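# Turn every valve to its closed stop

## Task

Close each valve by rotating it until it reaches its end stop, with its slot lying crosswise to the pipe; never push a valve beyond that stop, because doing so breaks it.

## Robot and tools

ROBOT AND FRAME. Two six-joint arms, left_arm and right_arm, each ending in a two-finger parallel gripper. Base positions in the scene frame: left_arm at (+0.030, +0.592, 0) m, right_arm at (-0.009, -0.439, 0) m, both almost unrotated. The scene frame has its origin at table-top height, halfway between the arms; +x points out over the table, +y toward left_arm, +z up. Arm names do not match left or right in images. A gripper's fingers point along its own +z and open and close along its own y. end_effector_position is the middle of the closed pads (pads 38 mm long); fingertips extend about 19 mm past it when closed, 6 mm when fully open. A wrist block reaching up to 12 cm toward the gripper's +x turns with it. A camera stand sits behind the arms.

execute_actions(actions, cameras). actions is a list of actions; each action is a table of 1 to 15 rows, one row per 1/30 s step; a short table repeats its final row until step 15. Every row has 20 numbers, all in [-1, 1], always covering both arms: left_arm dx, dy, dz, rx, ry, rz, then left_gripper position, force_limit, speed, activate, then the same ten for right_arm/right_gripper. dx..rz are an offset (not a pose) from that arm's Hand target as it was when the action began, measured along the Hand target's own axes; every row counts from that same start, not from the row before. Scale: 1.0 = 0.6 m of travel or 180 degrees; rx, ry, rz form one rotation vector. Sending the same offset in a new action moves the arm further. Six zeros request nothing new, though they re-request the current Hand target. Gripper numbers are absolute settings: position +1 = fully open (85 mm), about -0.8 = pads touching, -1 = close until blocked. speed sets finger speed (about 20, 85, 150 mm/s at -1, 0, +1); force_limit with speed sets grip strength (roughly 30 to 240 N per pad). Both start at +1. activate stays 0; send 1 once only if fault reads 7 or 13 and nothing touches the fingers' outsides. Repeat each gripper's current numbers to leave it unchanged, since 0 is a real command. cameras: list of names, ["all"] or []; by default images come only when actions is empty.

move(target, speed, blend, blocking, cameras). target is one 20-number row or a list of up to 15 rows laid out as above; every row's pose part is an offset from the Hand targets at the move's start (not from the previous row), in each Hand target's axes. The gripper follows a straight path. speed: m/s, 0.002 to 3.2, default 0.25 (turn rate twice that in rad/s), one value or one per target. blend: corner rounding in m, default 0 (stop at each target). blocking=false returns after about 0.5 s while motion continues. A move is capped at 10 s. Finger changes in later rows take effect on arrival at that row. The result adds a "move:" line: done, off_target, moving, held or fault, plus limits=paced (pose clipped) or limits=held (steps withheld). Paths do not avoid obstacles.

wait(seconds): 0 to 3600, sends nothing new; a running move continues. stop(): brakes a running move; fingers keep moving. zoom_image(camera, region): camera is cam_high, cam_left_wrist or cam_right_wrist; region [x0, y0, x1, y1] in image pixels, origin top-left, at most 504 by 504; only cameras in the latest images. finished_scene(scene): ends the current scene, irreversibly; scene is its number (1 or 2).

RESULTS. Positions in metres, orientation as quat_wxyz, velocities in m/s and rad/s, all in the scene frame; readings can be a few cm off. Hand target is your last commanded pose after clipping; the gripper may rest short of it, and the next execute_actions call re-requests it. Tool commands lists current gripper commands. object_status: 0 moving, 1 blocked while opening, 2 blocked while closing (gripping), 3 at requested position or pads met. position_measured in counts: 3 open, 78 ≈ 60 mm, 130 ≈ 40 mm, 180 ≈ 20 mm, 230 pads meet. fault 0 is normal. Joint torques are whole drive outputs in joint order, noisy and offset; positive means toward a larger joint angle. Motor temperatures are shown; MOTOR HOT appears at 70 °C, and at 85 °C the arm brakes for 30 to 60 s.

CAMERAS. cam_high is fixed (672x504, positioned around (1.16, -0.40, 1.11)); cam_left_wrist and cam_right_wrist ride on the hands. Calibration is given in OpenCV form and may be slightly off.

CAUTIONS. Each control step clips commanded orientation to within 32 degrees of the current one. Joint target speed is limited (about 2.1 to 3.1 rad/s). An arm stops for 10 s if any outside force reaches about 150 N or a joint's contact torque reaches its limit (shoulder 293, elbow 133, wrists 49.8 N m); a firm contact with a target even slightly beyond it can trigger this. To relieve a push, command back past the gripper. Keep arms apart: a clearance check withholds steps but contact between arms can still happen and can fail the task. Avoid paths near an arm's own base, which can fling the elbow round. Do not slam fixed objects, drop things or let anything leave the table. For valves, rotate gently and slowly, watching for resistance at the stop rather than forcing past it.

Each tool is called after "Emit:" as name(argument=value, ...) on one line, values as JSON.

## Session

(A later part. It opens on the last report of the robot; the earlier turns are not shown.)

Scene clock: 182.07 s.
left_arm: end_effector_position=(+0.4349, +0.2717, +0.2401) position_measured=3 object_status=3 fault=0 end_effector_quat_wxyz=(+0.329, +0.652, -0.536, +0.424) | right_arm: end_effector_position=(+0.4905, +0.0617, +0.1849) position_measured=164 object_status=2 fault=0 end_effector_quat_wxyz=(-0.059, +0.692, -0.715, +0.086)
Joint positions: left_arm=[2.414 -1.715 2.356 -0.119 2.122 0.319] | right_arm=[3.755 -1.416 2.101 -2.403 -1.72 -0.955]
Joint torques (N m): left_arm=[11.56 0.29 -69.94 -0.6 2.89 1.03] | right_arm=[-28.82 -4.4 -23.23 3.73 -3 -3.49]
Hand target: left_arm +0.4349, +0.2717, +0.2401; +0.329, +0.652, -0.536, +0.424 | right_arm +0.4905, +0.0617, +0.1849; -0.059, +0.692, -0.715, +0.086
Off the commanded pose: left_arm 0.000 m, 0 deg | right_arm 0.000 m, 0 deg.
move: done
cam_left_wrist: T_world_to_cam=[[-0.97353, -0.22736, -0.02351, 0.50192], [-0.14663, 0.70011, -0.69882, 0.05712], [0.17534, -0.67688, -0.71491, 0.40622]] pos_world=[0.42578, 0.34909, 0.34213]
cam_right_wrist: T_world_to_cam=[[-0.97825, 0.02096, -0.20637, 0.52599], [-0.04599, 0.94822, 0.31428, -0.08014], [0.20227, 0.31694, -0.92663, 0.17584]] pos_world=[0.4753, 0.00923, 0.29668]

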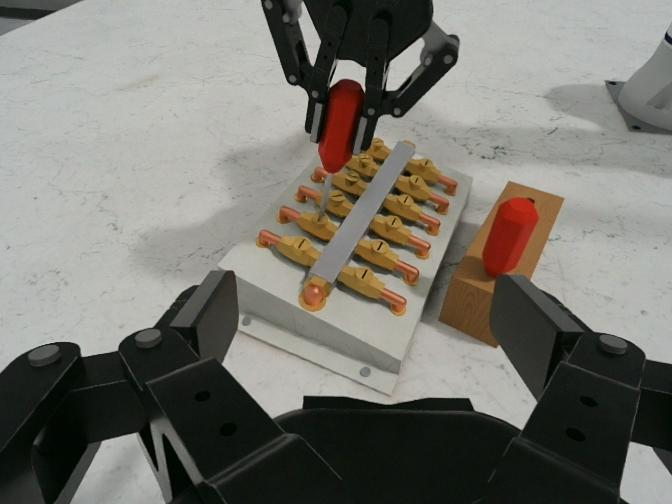

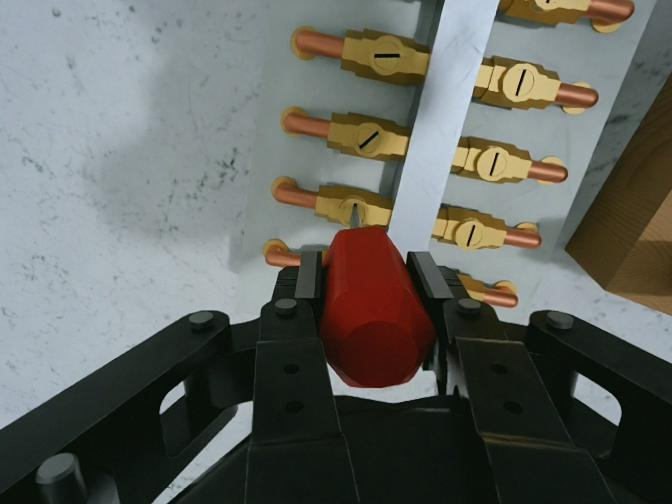

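Emit:
move(target=[0,0,0,0,0,0,1,1,1,0,0,0,0,0,0,-0.011,-1,0,-1,0], speed=0.04, cameras=["cam_left_wrist","cam_right_wrist"])

Emit:
zoom_image(camera="cam_right_wrist", region=[335, 185, 375, 225])

Emit:
zoom_image(camera="cam_left_wrist", region=[310, 205, 332, 227])

Scene clock: 183.03 s.
left_arm: end_effector_position=(+0.4349, +0.2717, +0.2401) position_measured=3 object_status=3 fault=0 end_effector_quat_wxyz=(+0.329, +0.652, -0.536, +0.424) | right_arm: end_effector_position=(+0.4906, +0.0617, +0.1849) position_measured=164 object_status=2 fault=0 end_effector_quat_wxyz=(-0.057, +0.704, -0.703, +0.087)
Joint positions: left_arm=[2.414 -1.715 2.356 -0.119 2.122 0.319] | right_arm=[3.755 -1.415 2.101 -2.403 -1.72 -0.99]
Joint torques (N m): left_arm=[5.78 2.67 -69.64 -0.67 3.07 1.32] | right_arm=[-12.9 -17.13 -20.38 1.78 -0.62 -4.83]
Hand target: left_arm +0.4349, +0.2717, +0.2401; +0.329, +0.652, -0.536, +0.424 | right_arm +0.4905, +0.0617, +0.1849; -0.057, +0.704, -0.703, +0.087
Off the commanded pose: left_arm 0.000 m, 0 deg | right_arm 0.000 m, 0 deg.
move: done
cam_left_wrist: T_world_to_cam=[[-0.97353, -0.22736, -0.02351, 0.50192], [-0.14663, 0.70011, -0.69882, 0.05712], [0.17534, -0.67688, -0.71491, 0.40622]] pos_world=[0.42578, 0.34909, 0.34213]
cam_right_wrist: T_world_to_cam=[[-0.97869, -0.01358, -0.20489, 0.52802], [-0.07758, 0.94831, 0.30771, -0.06342], [0.19012, 0.31705, -0.92916, 0.18227]] pos_world=[0.4772, 0.00952, 0.29706]

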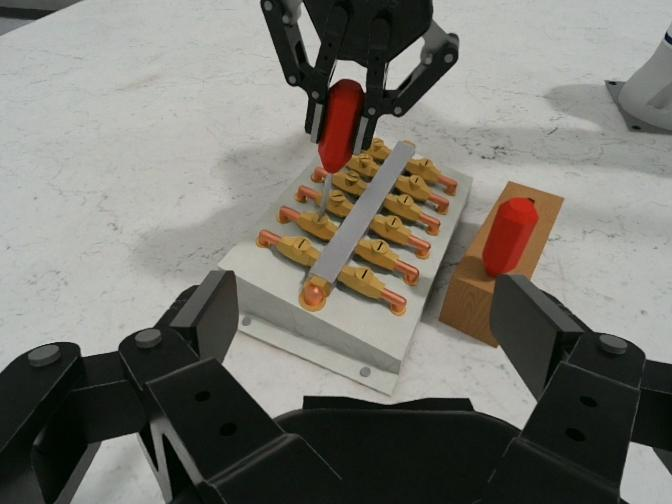

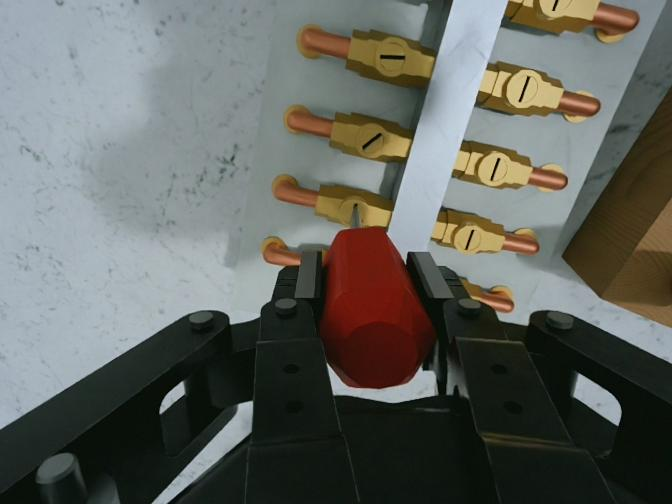

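Scaled by 12.600 from the camera's image (finer frame: 960x720).

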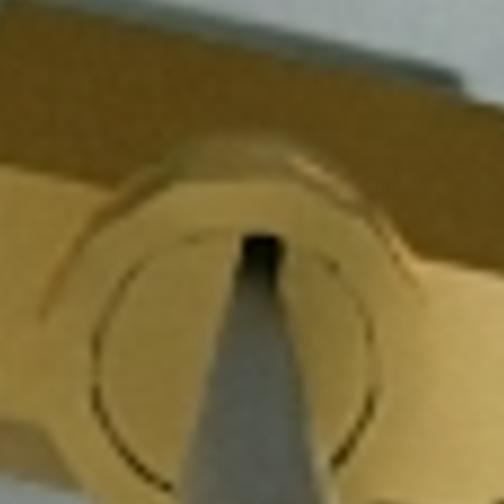

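Scaled by 22.909 from the camera's image (finer frame: 960x720).

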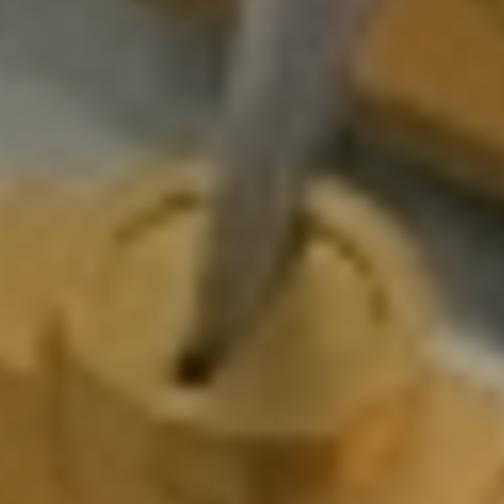

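Emit:
move(target=[[0,0,0,0,0,0,1,1,1,0,0,0,-0.03,0,0,0.01,-1,0,-1,0],[0,0,0,0,0,0,1,1,1,0,0.0622,0.0168,-0.03,0,0,0.259,-1,0,-1,0],[0,0,0,0,0,0,1,1,1,0,0.0622,0.0168,-0.0065,0,0,0.259,-1,0,-1,0]], speed=[0.1,0.5,0.1], blend=[0.003,0.002,0], cameras=["cam_left_wrist","cam_right_wrist"])

Emit:
zoom_image(camera="cam_right_wrist", region=[335, 185, 375, 225])

Emit:
zoom_image(camera="cam_left_wrist", region=[322, 182, 350, 210])

Scene clock: 185.77 s.
left_arm: end_effector_position=(+0.4349, +0.2717, +0.2401) position_measured=3 object_status=3 fault=0 end_effector_quat_wxyz=(+0.329, +0.652, -0.536, +0.424) | right_arm: end_effector_position=(+0.4797, +0.0245, +0.1884) position_measured=164 object_status=2 fault=0 end_effector_quat_wxyz=(+0.087, -0.369, +0.924, -0.058)
Joint positions: left_arm=[2.414 -1.715 2.356 -0.119 2.122 0.319] | right_arm=[3.715 -1.473 2.162 -2.412 -1.714 -0.217]
Joint torques (N m): left_arm=[7.65 -0.5 -71.08 -0.99 2.96 1.48] | right_arm=[-14.34 -39.59 -35.6 -11.52 -2.27 0.81]
Hand target: left_arm +0.4349, +0.2717, +0.2401; +0.329, +0.652, -0.536, +0.424 | right_arm +0.4798, +0.0245, +0.1883; +0.087, -0.368, +0.924, -0.058
Off the commanded pose: left_arm 0.000 m, 0 deg | right_arm 0.000 m, 0 deg.
move: done
cam_left_wrist: T_world_to_cam=[[-0.97353, -0.22736, -0.02351, 0.50192], [-0.14663, 0.70011, -0.69882, 0.05712], [0.17534, -0.67688, -0.71491, 0.40622]] pos_world=[0.42578, 0.34909, 0.34213]
cam_right_wrist: T_world_to_cam=[[-0.6759, 0.71623, -0.1737, 0.34871], [0.58819, 0.66625, 0.45841, -0.37107], [0.44406, 0.20767, -0.8716, 0.06939]] pos_world=[0.42314, -0.01694, 0.29115]

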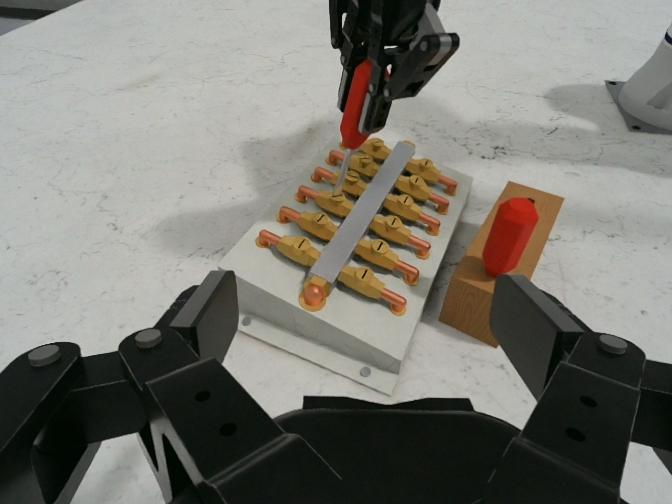

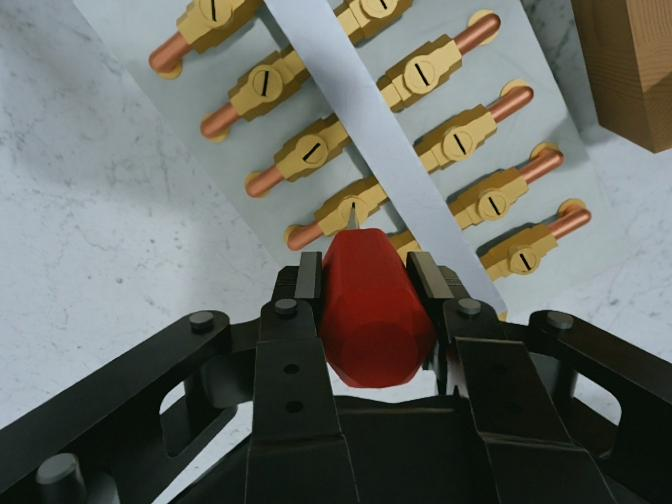

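Scaled by 12.600 from the camera's image (finer frame: 960x720).

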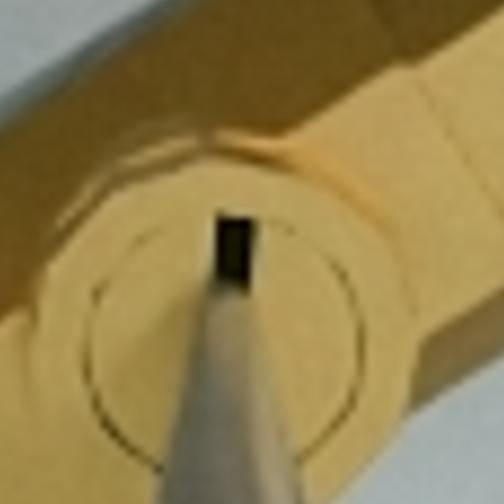

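Scaled by 18.000 from the camera's image (finer frame: 960x720).

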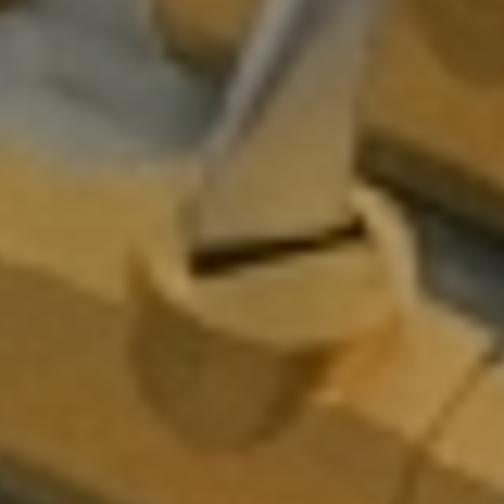

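Emit:
move(target=[0,0,0,0,0,0,1,1,1,0,0,0,0.0038,0,0,0,-1,0,-1,0], speed=0.05, cameras=["cam_left_wrist","cam_right_wrist"])

Emit:
zoom_image(camera="cam_right_wrist", region=[335, 185, 375, 225])

Emit:
zoom_image(camera="cam_left_wrist", region=[322, 182, 350, 210])

Scene clock: 186.50 s.
left_arm: end_effector_position=(+0.4349, +0.2717, +0.2401) position_measured=3 object_status=3 fault=0 end_effector_quat_wxyz=(+0.329, +0.652, -0.536, +0.424) | right_arm: end_effector_position=(+0.4804, +0.0245, +0.1863) position_measured=164 object_status=2 fault=0 end_effector_quat_wxyz=(+0.087, -0.368, +0.924, -0.058)
Joint positions: left_arm=[2.414 -1.715 2.356 -0.119 2.122 0.319] | right_arm=[3.715 -1.47 2.163 -2.417 -1.714 -0.217]
Joint torques (N m): left_arm=[10.09 2.95 -70.31 -0.8 2.83 1.51] | right_arm=[-31.29 27.11 13.33 3.35 1.09 -2.72]
Hand target: left_arm +0.4349, +0.2717, +0.2401; +0.329, +0.652, -0.536, +0.424 | right_arm +0.4802, +0.0244, +0.1860; +0.087, -0.368, +0.924, -0.058
Off the commanded pose: left_arm 0.000 m, 0 deg | right_arm 0.000 m, 0 deg.
move: done
cam_left_wrist: T_world_to_cam=[[-0.97353, -0.22736, -0.02351, 0.50192], [-0.14663, 0.70011, -0.69882, 0.05712], [0.17534, -0.67688, -0.71491, 0.40622]] pos_world=[0.42578, 0.34909, 0.34213]
cam_right_wrist: T_world_to_cam=[[-0.67559, 0.71649, -0.17384, 0.34859], [0.58817, 0.66593, 0.4589, -0.37054], [0.44456, 0.20778, -0.87132, 0.06704]] pos_world=[0.42364, -0.01694, 0.28905]

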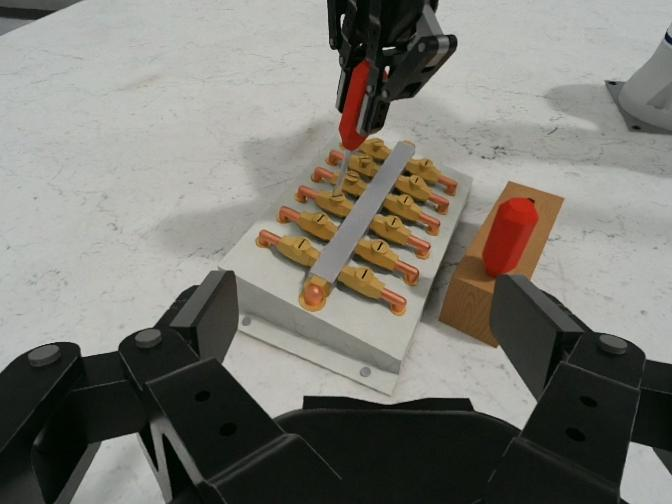

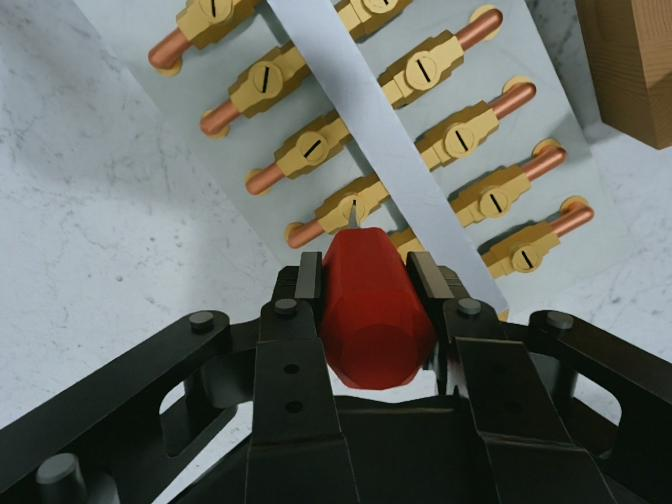

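Scaled by 12.600 from the camera's image (finer frame: 960x720).

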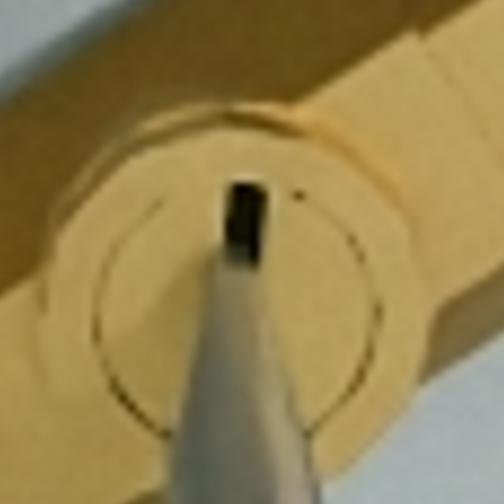

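Scaled by 18.000 from the camera's image (finer frame: 960x720).

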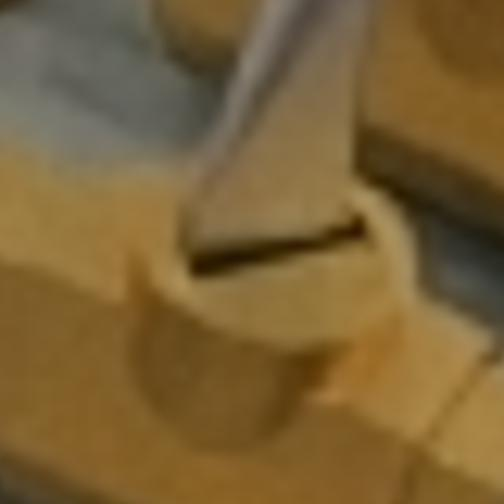

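Emit:
move(target=[[0,0,0,0,0,0,1,1,1,0,0,0,-0.0028,0,0,0,-1,0,-1,0],[0,0,0,0,0,0,1,1,1,0,0.0006,0.0007,-0.0028,0,0,0,-1,0,-1,0],[0,0,0,0,0,0,1,1,1,0,0.0006,0.0007,-0.0007,0,0,0,-1,0,-1,0]], speed=[0.03,0.03,0.03], cameras=["cam_left_wrist","cam_right_wrist"])

Emit:
zoom_image(camera="cam_right_wrist", region=[335, 185, 375, 225])

Emit:
zoom_image(camera="cam_left_wrist", region=[322, 182, 350, 210])

Scene clock: 187.63 s.
left_arm: end_effector_position=(+0.4349, +0.2717, +0.2401) position_measured=3 object_status=3 fault=0 end_effector_quat_wxyz=(+0.329, +0.652, -0.536, +0.424) | right_arm: end_effector_position=(+0.4797, +0.0245, +0.1866) position_measured=164 object_status=2 fault=0 end_effector_quat_wxyz=(+0.087, -0.368, +0.924, -0.058)
Joint positions: left_arm=[2.414 -1.715 2.356 -0.119 2.122 0.319] | right_arm=[3.715 -1.471 2.163 -2.417 -1.714 -0.216]
Joint torques (N m): left_arm=[9.34 -0.07 -70.58 -0.53 3.14 0.95] | right_arm=[7.54 8.74 3.74 2.35 -0.13 0.69]
Hand target: left_arm +0.4349, +0.2717, +0.2401; +0.329, +0.652, -0.536, +0.424 | right_arm +0.4796, +0.0245, +0.1863; +0.087, -0.368, +0.924, -0.058
Off the commanded pose: left_arm 0.000 m, 0 deg | right_arm 0.000 m, 0 deg.
move: done
cam_left_wrist: T_world_to_cam=[[-0.97353, -0.22736, -0.02351, 0.50192], [-0.14663, 0.70011, -0.69882, 0.05712], [0.17534, -0.67688, -0.71491, 0.40622]] pos_world=[0.42578, 0.34909, 0.34213]
cam_right_wrist: T_world_to_cam=[[-0.67557, 0.71651, -0.17381, 0.34823], [0.58827, 0.66595, 0.45875, -0.37032], [0.44445, 0.20767, -0.8714, 0.06764]] pos_world=[0.42304, -0.01694, 0.28935]

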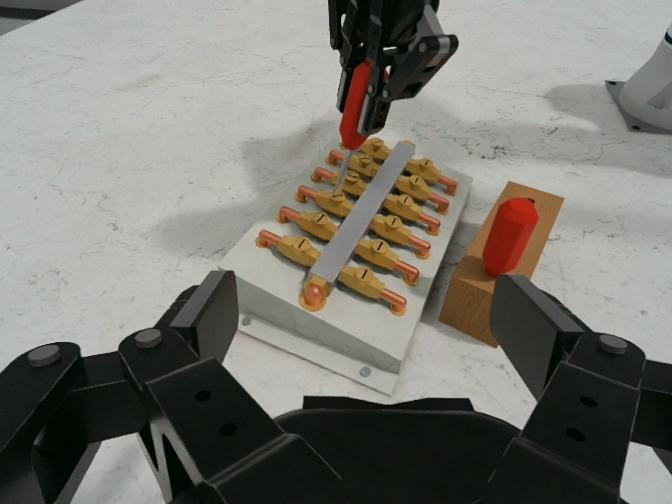

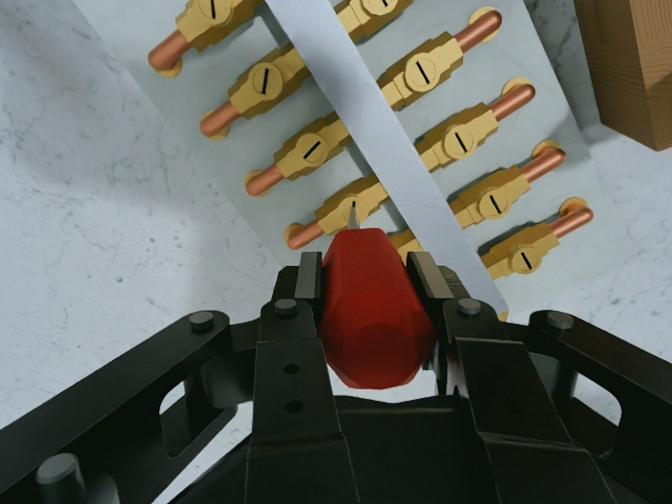

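Scaled by 12.600 from the camera's image (finer frame: 960x720).

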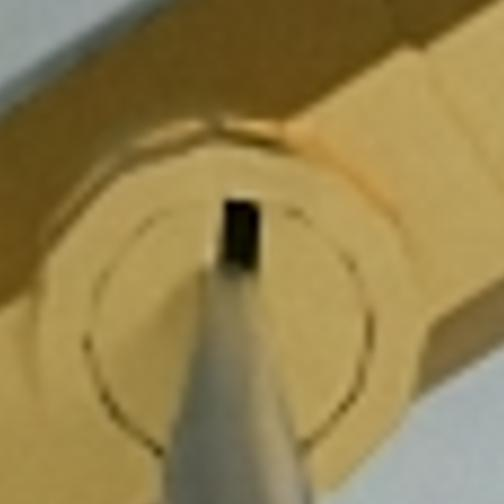

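Scaled by 18.000 from the camera's image (finer frame: 960x720).

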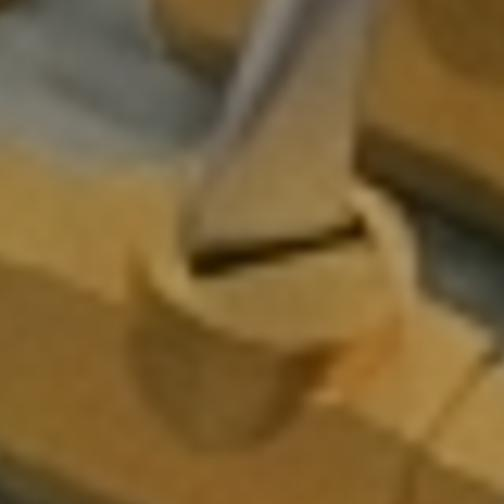

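Emit:
move(target=[[0,0,0,0,0,0,1,1,1,0,0,0,-0.0028,0,0,0,-1,0,-1,0],[0,0,0,0,0,0,1,1,1,0,0.0002,0.0007,-0.0028,0,0,-0.017,-1,0,-1,0]], speed=[0.03,0.03], cameras=["cam_left_wrist","cam_right_wrist"])

Emit:
zoom_image(camera="cam_right_wrist", region=[335, 185, 375, 225])

Emit:
zoom_image(camera="cam_left_wrist", region=[322, 182, 350, 210])

Scene clock: 189.40 s.
left_arm: end_effector_position=(+0.4349, +0.2717, +0.2401) position_measured=3 object_status=3 fault=0 end_effector_quat_wxyz=(+0.329, +0.652, -0.536, +0.424) | right_arm: end_effector_position=(+0.4789, +0.0248, +0.1879) position_measured=164 object_status=2 fault=0 end_effector_quat_wxyz=(+0.085, -0.393, +0.914, -0.060)
Joint positions: left_arm=[2.414 -1.715 2.356 -0.119 2.122 0.319] | right_arm=[3.716 -1.473 2.163 -2.413 -1.715 -0.268]
Joint torques (N m): left_arm=[5.58 -0.37 -70.44 -0.94 2.86 0.83] | right_arm=[11.19 -64.53 -35.94 -11.68 -1.78 -2.4]
Hand target: left_arm +0.4349, +0.2717, +0.2401; +0.329, +0.652, -0.536, +0.424 | right_arm +0.4789, +0.0248, +0.1879; +0.085, -0.393, +0.914, -0.060
Off the commanded pose: left_arm 0.000 m, 0 deg | right_arm 0.000 m, 0 deg.
move: done
cam_left_wrist: T_world_to_cam=[[-0.97353, -0.22736, -0.02351, 0.50192], [-0.14663, 0.70011, -0.69882, 0.05712], [0.17534, -0.67688, -0.71491, 0.40622]] pos_world=[0.42578, 0.34909, 0.34213]
cam_right_wrist: T_world_to_cam=[[-0.71222, 0.67856, -0.17969, 0.36734], [0.55396, 0.70056, 0.44983, -0.35336], [0.43112, 0.22084, -0.87485, 0.07574]] pos_world=[0.42472, -0.01844, 0.29122]

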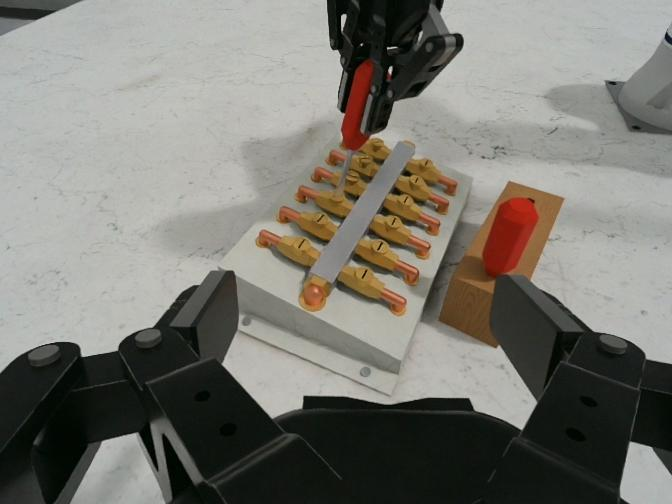

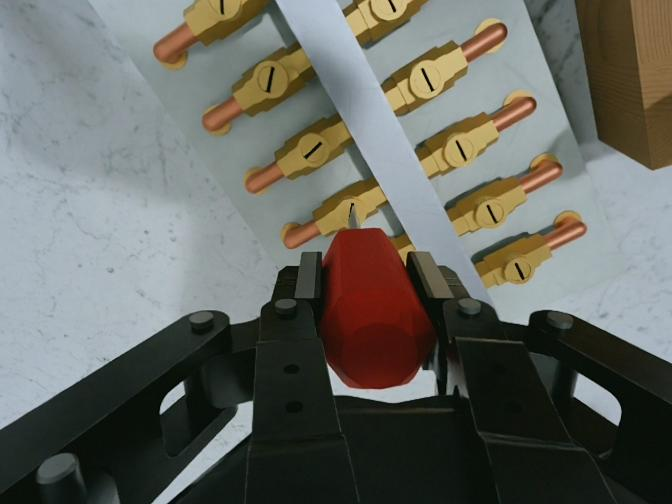

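Scaled by 12.600 from the camera's image (finer frame: 960x720).

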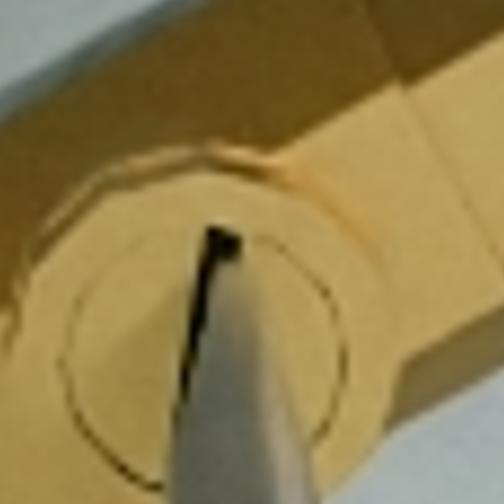

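Scaled by 18.000 from the camera's image (finer frame: 960x720).

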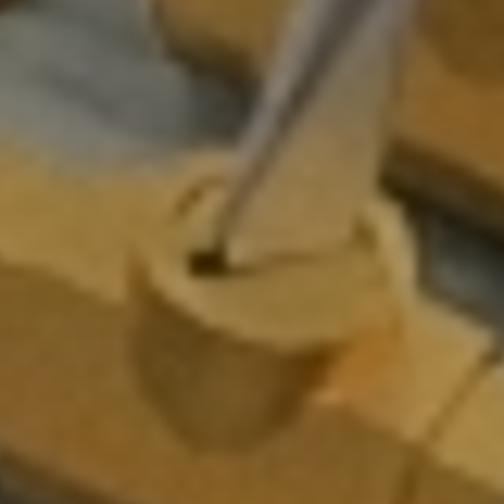

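Emit:
move(target=[0,0,0,0,0,0,1,1,1,0,-0.0015,-0.0012,0,0,0,0,-1,0,-1,0], speed=0.03, cameras=["cam_left_wrist","cam_right_wrist"])

Emit:
zoom_image(camera="cam_right_wrist", region=[335, 185, 375, 225])

Emit:
zoom_image(camera="cam_left_wrist", region=[322, 182, 350, 210])

Scene clock: 190.17 s.
left_arm: end_effector_position=(+0.4349, +0.2717, +0.2401) position_measured=3 object_status=3 fault=0 end_effector_quat_wxyz=(+0.329, +0.652, -0.536, +0.424) | right_arm: end_effector_position=(+0.4800, +0.0249, +0.1881) position_measured=164 object_status=2 fault=0 end_effector_quat_wxyz=(+0.085, -0.393, +0.914, -0.060)
Joint positions: left_arm=[2.414 -1.715 2.356 -0.119 2.122 0.319] | right_arm=[3.716 -1.472 2.161 -2.413 -1.714 -0.269]
Joint torques (N m): left_arm=[8.76 2.45 -71.22 -1.36 3 0.94] | right_arm=[-12.88 -41.01 -52.45 -0.99 2.3 -2.68]
Hand target: left_arm +0.4349, +0.2717, +0.2401; +0.329, +0.652, -0.536, +0.424 | right_arm +0.4800, +0.0249, +0.1881; +0.085, -0.393, +0.914, -0.060
Off the commanded pose: left_arm 0.000 m, 0 deg | right_arm 0.000 m, 0 deg.
move: done
cam_left_wrist: T_world_to_cam=[[-0.97353, -0.22736, -0.02351, 0.50192], [-0.14663, 0.70011, -0.69882, 0.05712], [0.17534, -0.67688, -0.71491, 0.40622]] pos_world=[0.42578, 0.34909, 0.34213]
cam_right_wrist: T_world_to_cam=[[-0.71249, 0.67827, -0.17973, 0.36814], [0.55369, 0.7008, 0.44978, -0.35406], [0.43103, 0.22095, -0.87487, 0.07544]] pos_world=[0.42582, -0.01824, 0.29142]

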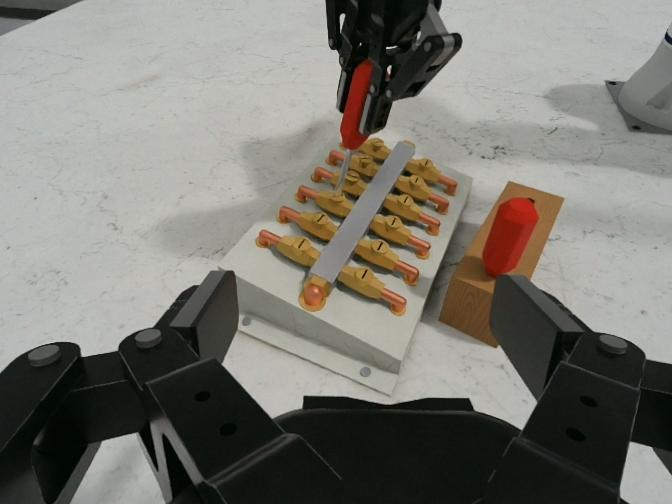

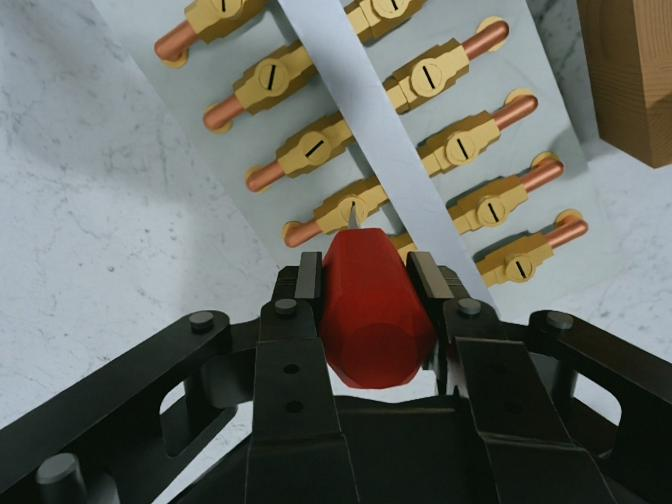

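Scaled by 12.600 from the camera's image (finer frame: 960x720).

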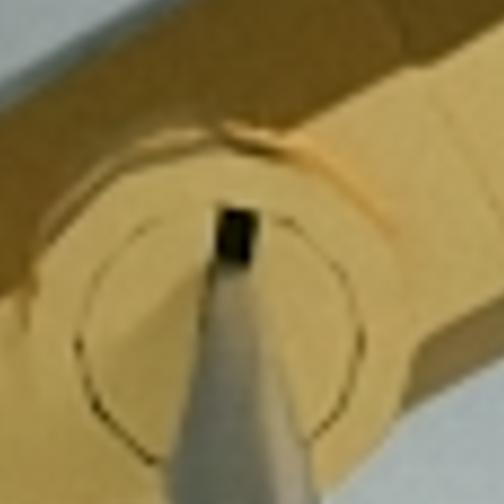

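Scaled by 18.000 from the camera's image (finer frame: 960x720).

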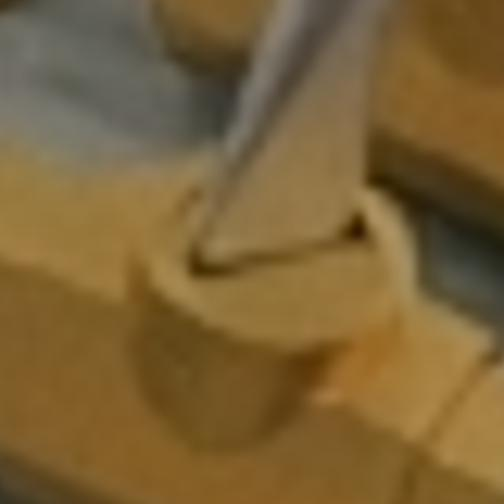

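Emit:
move(target=[0,0,0,0,0,0,1,1,1,0,0,0.0002,0.0018,0,0,0,-1,0,-1,0], speed=0.03, cameras=["cam_left_wrist","cam_right_wrist"])

Emit:
zoom_image(camera="cam_right_wrist", region=[335, 185, 375, 225])

Emit:
zoom_image(camera="cam_left_wrist", region=[322, 182, 350, 210])

Scene clock: 190.80 s.
left_arm: end_effector_position=(+0.4349, +0.2717, +0.2401) position_measured=3 object_status=3 fault=0 end_effector_quat_wxyz=(+0.329, +0.652, -0.536, +0.424) | right_arm: end_effector_position=(+0.4802, +0.0250, +0.1871) position_measured=164 object_status=2 fault=0 end_effector_quat_wxyz=(+0.085, -0.393, +0.914, -0.060)
Joint positions: left_arm=[2.414 -1.715 2.356 -0.119 2.122 0.319] | right_arm=[3.715 -1.47 2.162 -2.415 -1.714 -0.269]
Joint torques (N m): left_arm=[7.6 -0.9 -70.02 -0.96 3.29 1.33] | right_arm=[-15.8 -39.91 -36.16 -11.84 2.55 -2.81]
Hand target: left_arm +0.4349, +0.2717, +0.2401; +0.329, +0.652, -0.536, +0.424 | right_arm +0.4802, +0.0250, +0.1870; +0.085, -0.393, +0.914, -0.060
Off the commanded pose: left_arm 0.000 m, 0 deg | right_arm 0.000 m, 0 deg.
move: done
cam_left_wrist: T_world_to_cam=[[-0.97353, -0.22736, -0.02351, 0.50192], [-0.14663, 0.70011, -0.69882, 0.05712], [0.17534, -0.67688, -0.71491, 0.40622]] pos_world=[0.42578, 0.34909, 0.34213]
cam_right_wrist: T_world_to_cam=[[-0.71249, 0.67827, -0.17973, 0.36803], [0.55369, 0.7008, 0.44978, -0.35367], [0.43103, 0.22095, -0.87487, 0.07453]] pos_world=[0.42592, -0.01824, 0.29042]

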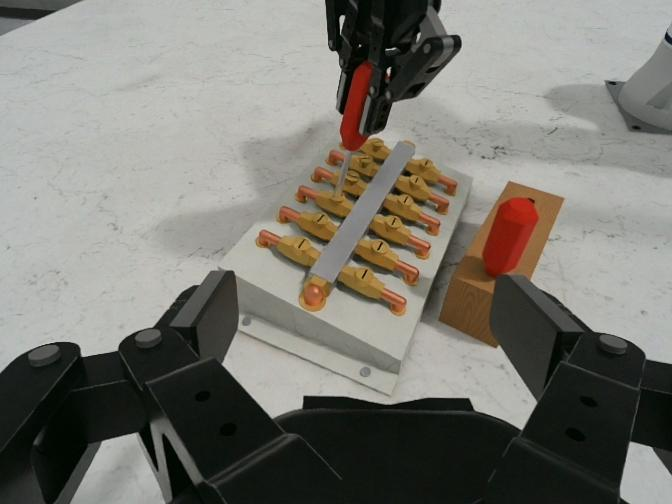

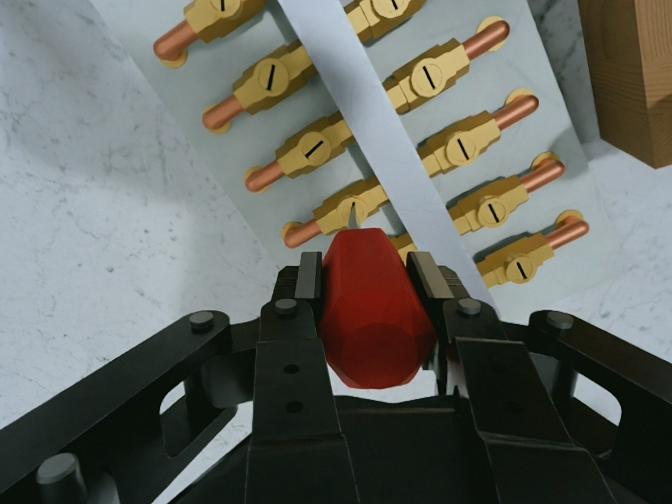

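Scaled by 12.600 from the camera's image (finer frame: 960x720).

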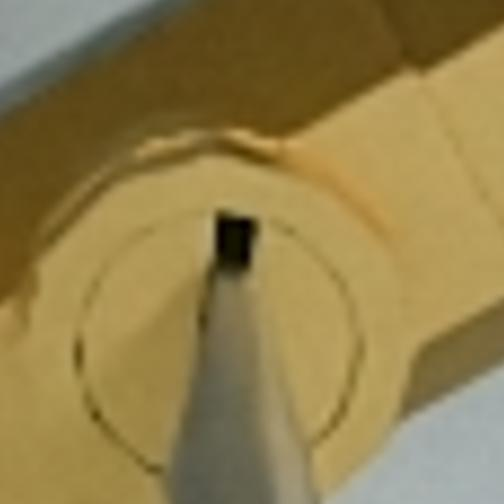

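Scaled by 18.000 from the camera's image (finer frame: 960x720).

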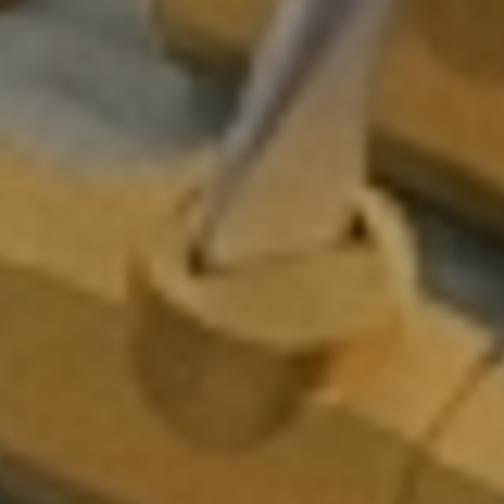

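Emit:
move(target=[0,0,0,0,0,0,1,1,1,0,0,0,0.0026,0,0,0,-1,0,-1,0], speed=0.03, cameras=["cam_left_wrist","cam_right_wrist"])

Emit:
zoom_image(camera="cam_right_wrist", region=[335, 185, 375, 225])

Emit:
zoom_image(camera="cam_left_wrist", region=[322, 182, 350, 210])

Scene clock: 191.43 s.
left_arm: end_effector_position=(+0.4349, +0.2717, +0.2401) position_measured=3 object_status=3 fault=0 end_effector_quat_wxyz=(+0.329, +0.652, -0.536, +0.424) | right_arm: end_effector_position=(+0.4805, +0.0249, +0.1855) position_measured=164 object_status=2 fault=0 end_effector_quat_wxyz=(+0.085, -0.393, +0.914, -0.060)
Joint positions: left_arm=[2.414 -1.715 2.356 -0.119 2.122 0.319] | right_arm=[3.715 -1.468 2.163 -2.418 -1.714 -0.27]
Joint torques (N m): left_arm=[5.78 -0.14 -71.37 -1.05 2.73 0.49] | right_arm=[-14.1 -41.4 -35.36 -11.55 2.15 -2.69]
Hand target: left_arm +0.4349, +0.2717, +0.2401; +0.329, +0.652, -0.536, +0.424 | right_arm +0.4805, +0.0249, +0.1855; +0.085, -0.393, +0.914, -0.060
Off the commanded pose: left_arm 0.000 m, 0 deg | right_arm 0.000 m, 0 deg.
move: done
cam_left_wrist: T_world_to_cam=[[-0.97353, -0.22736, -0.02351, 0.50192], [-0.14663, 0.70011, -0.69882, 0.05712], [0.17534, -0.67688, -0.71491, 0.40622]] pos_world=[0.42578, 0.34909, 0.34213]
cam_right_wrist: T_world_to_cam=[[-0.71249, 0.67827, -0.17973, 0.36803], [0.55369, 0.7008, 0.44978, -0.35304], [0.43103, 0.22095, -0.87487, 0.07302]] pos_world=[0.42622, -0.01834, 0.28882]

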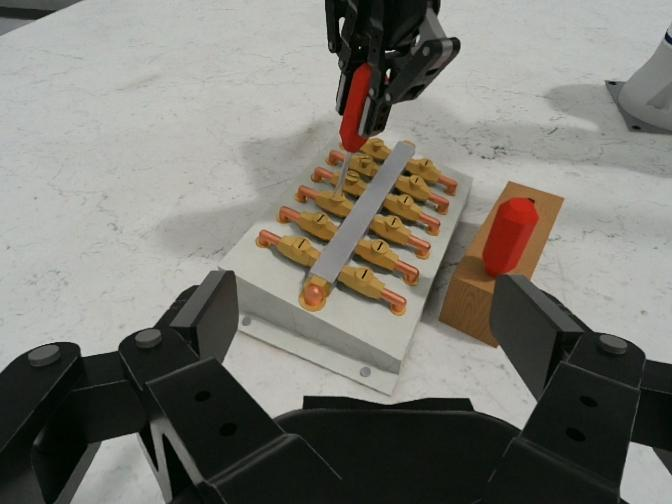

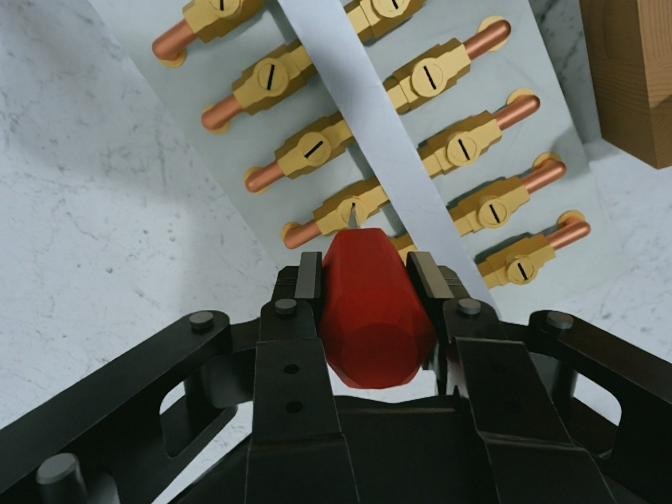

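Scaled by 12.600 from the camera's image (finer frame: 960x720).

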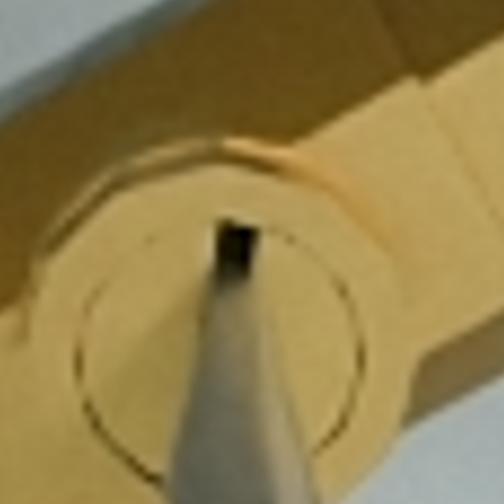

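Scaled by 18.000 from the camera's image (finer frame: 960x720).

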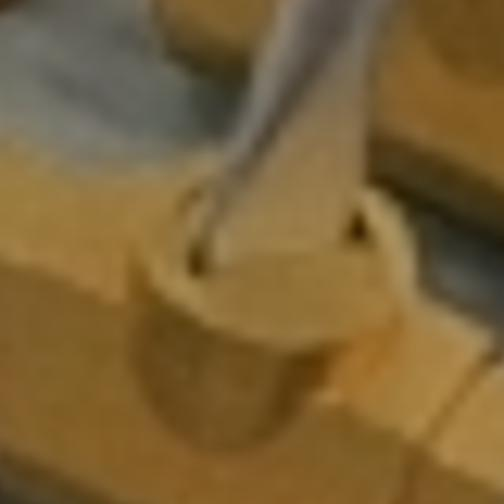

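Emit:
move(target=[[0,0,0,0,0,0,1,1,1,0,0,0,0.001,0,0,0,-1,0,-1,0],[0,0,0,0,0,0,1,1,1,0,-0.0002,-0.0018,0.001,0,0,-0.111,-1,0,-1,0]], speed=[0.03,0.1], blend=[0.001,0], cameras=["cam_left_wrist","cam_right_wrist"])

Emit:
zoom_image(camera="cam_right_wrist", region=[335, 185, 375, 225])

Scene clock: 194.03 s.
left_arm: end_effector_position=(+0.4349, +0.2717, +0.2401) position_measured=3 object_status=3 fault=0 end_effector_quat_wxyz=(+0.329, +0.652, -0.536, +0.424) | right_arm: end_effector_position=(+0.4814, +0.0242, +0.1851) position_measured=164 object_status=2 fault=0 end_effector_quat_wxyz=(+0.074, -0.545, +0.832, -0.074)
Joint positions: left_arm=[2.414 -1.715 2.356 -0.119 2.122 0.319] | right_arm=[3.713 -1.467 2.163 -2.419 -1.714 -0.62]
Joint torques (N m): left_arm=[10.47 1.88 -71.35 -0.68 2.97 1.14] | right_arm=[-26.97 -35.14 -31.27 -2.72 0.67 -3.23]
Hand target: left_arm +0.4349, +0.2717, +0.2401; +0.329, +0.652, -0.536, +0.424 | right_arm +0.4814, +0.0242, +0.1851; +0.074, -0.545, +0.832, -0.074
Off the commanded pose: left_arm 0.000 m, 0 deg | right_arm 0.000 m, 0 deg.
move: done; blend cut to 0.0003 m at target 1
cam_left_wrist: T_world_to_cam=[[-0.97353, -0.22736, -0.02351, 0.50192], [-0.14662, 0.70006, -0.69887, 0.05715], [0.17535, -0.67692, -0.71486, 0.40622]] pos_world=[0.42578, 0.34909, 0.34213]
cam_right_wrist: T_world_to_cam=[[-0.89877, 0.38717, -0.20573, 0.4707], [0.28865, 0.87572, 0.38703, -0.21798], [0.33001, 0.28847, -0.89882, 0.12384]] pos_world=[0.4451, -0.02708, 0.29251]

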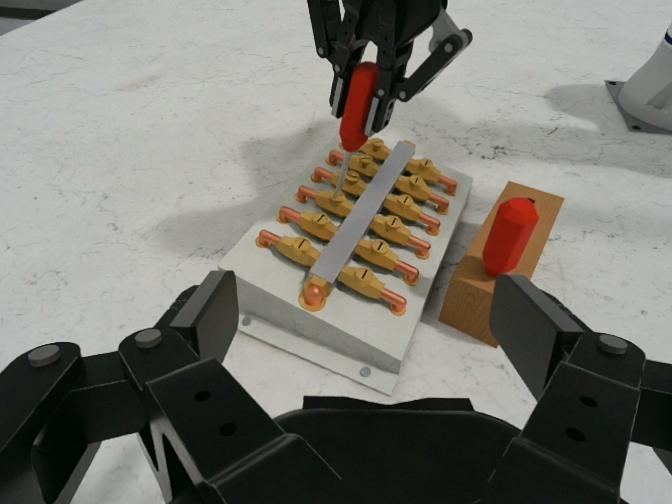

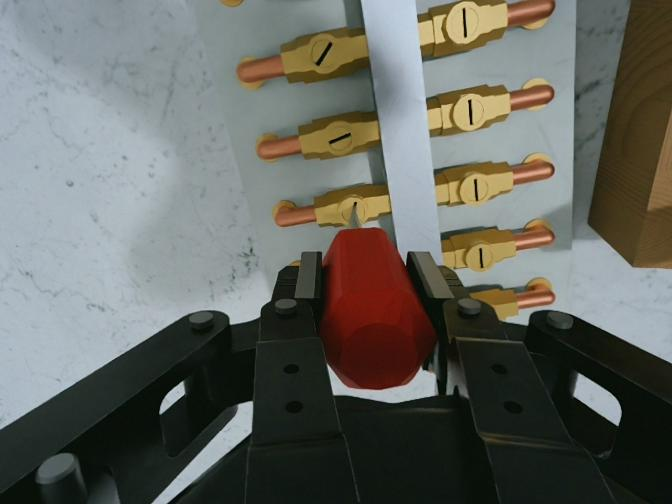

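Scaled by 12.600 from the camera's image (finer frame: 960x720).

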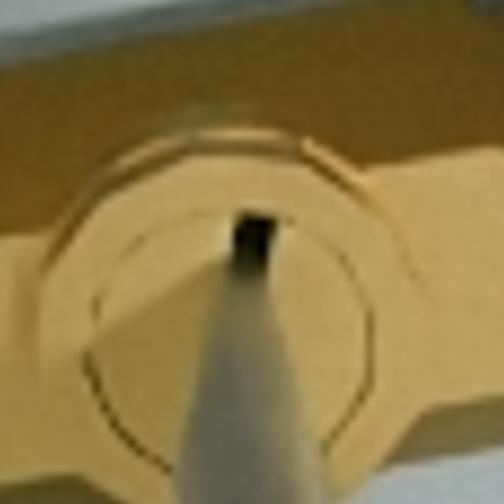

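Emit:
move(target=[[0,0,0,0,0,0,1,1,1,0,0.0001,-0.0013,0.0001,0,0,-0.09,-1,0,-1,0],[0,0,0,0,0,0,1,1,1,0,0.0002,-0.0018,0.0001,0,0,-0.128,-1,0,-1,0]], speed=[0.08,0.04], blend=[0.001,0], cameras=["cam_left_wrist","cam_right_wrist"])

Emit:
zoom_image(camera="cam_right_wrist", region=[335, 185, 375, 225])

Scene clock: 197.90 s.
left_arm: end_effector_position=(+0.4349, +0.2717, +0.2401) position_measured=3 object_status=3 fault=0 end_effector_quat_wxyz=(+0.329, +0.652, -0.536, +0.424) | right_arm: end_effector_position=(+0.4824, +0.0237, +0.1853) position_measured=164 object_status=2 fault=0 end_effector_quat_wxyz=(-0.057, +0.700, -0.706, +0.087)
Joint positions: left_arm=[2.414 -1.715 2.356 -0.119 2.122 0.319] | right_arm=[3.712 -1.467 2.162 -2.419 -1.714 -1.024]
Joint torques (N m): left_arm=[3.26 4.33 -69.73 -0.95 2.78 0.54] | right_arm=[-25.33 -18.05 -34.73 -0.78 0.38 -3.06]
Hand target: left_arm +0.4349, +0.2717, +0.2401; +0.329, +0.652, -0.536, +0.424 | right_arm +0.4824, +0.0237, +0.1853; -0.057, +0.701, -0.706, +0.087
Off the commanded pose: left_arm 0.000 m, 0 deg | right_arm 0.000 m, 0 deg.
move: done
cam_left_wrist: T_world_to_cam=[[-0.97353, -0.22736, -0.02351, 0.50192], [-0.14662, 0.70006, -0.69887, 0.05715], [0.17535, -0.67692, -0.71486, 0.40622]] pos_world=[0.42578, 0.34909, 0.34213]
cam_right_wrist: T_world_to_cam=[[-0.97868, -0.00425, -0.20535, 0.51948], [-0.06907, 0.94837, 0.30956, -0.03269], [0.19343, 0.31715, -0.92844, 0.19448]] pos_world=[0.46852, -0.02847, 0.29736]

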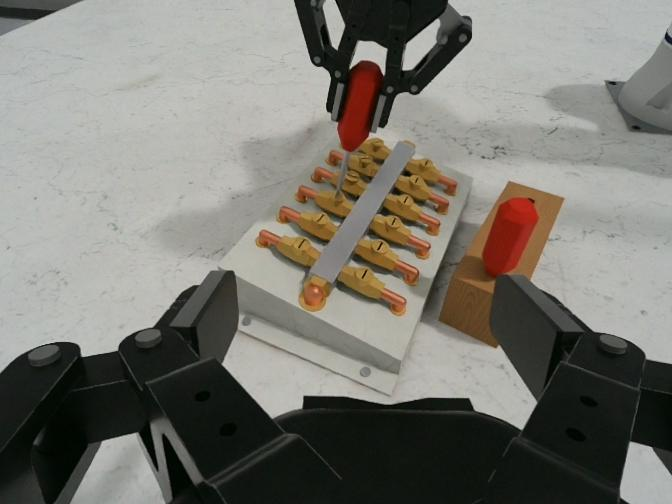

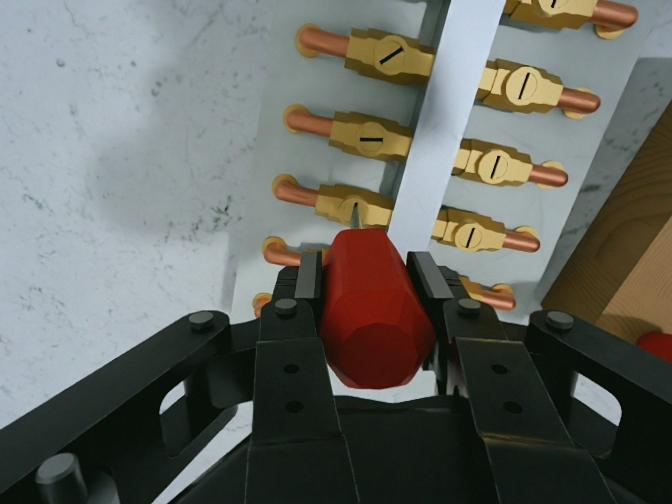

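Scaled by 12.600 from the camera's image (finer frame: 960x720).

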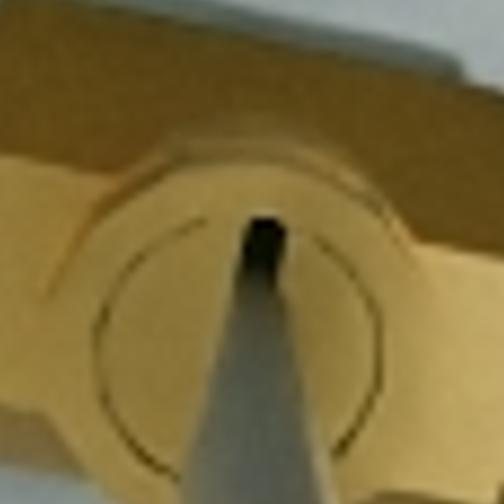

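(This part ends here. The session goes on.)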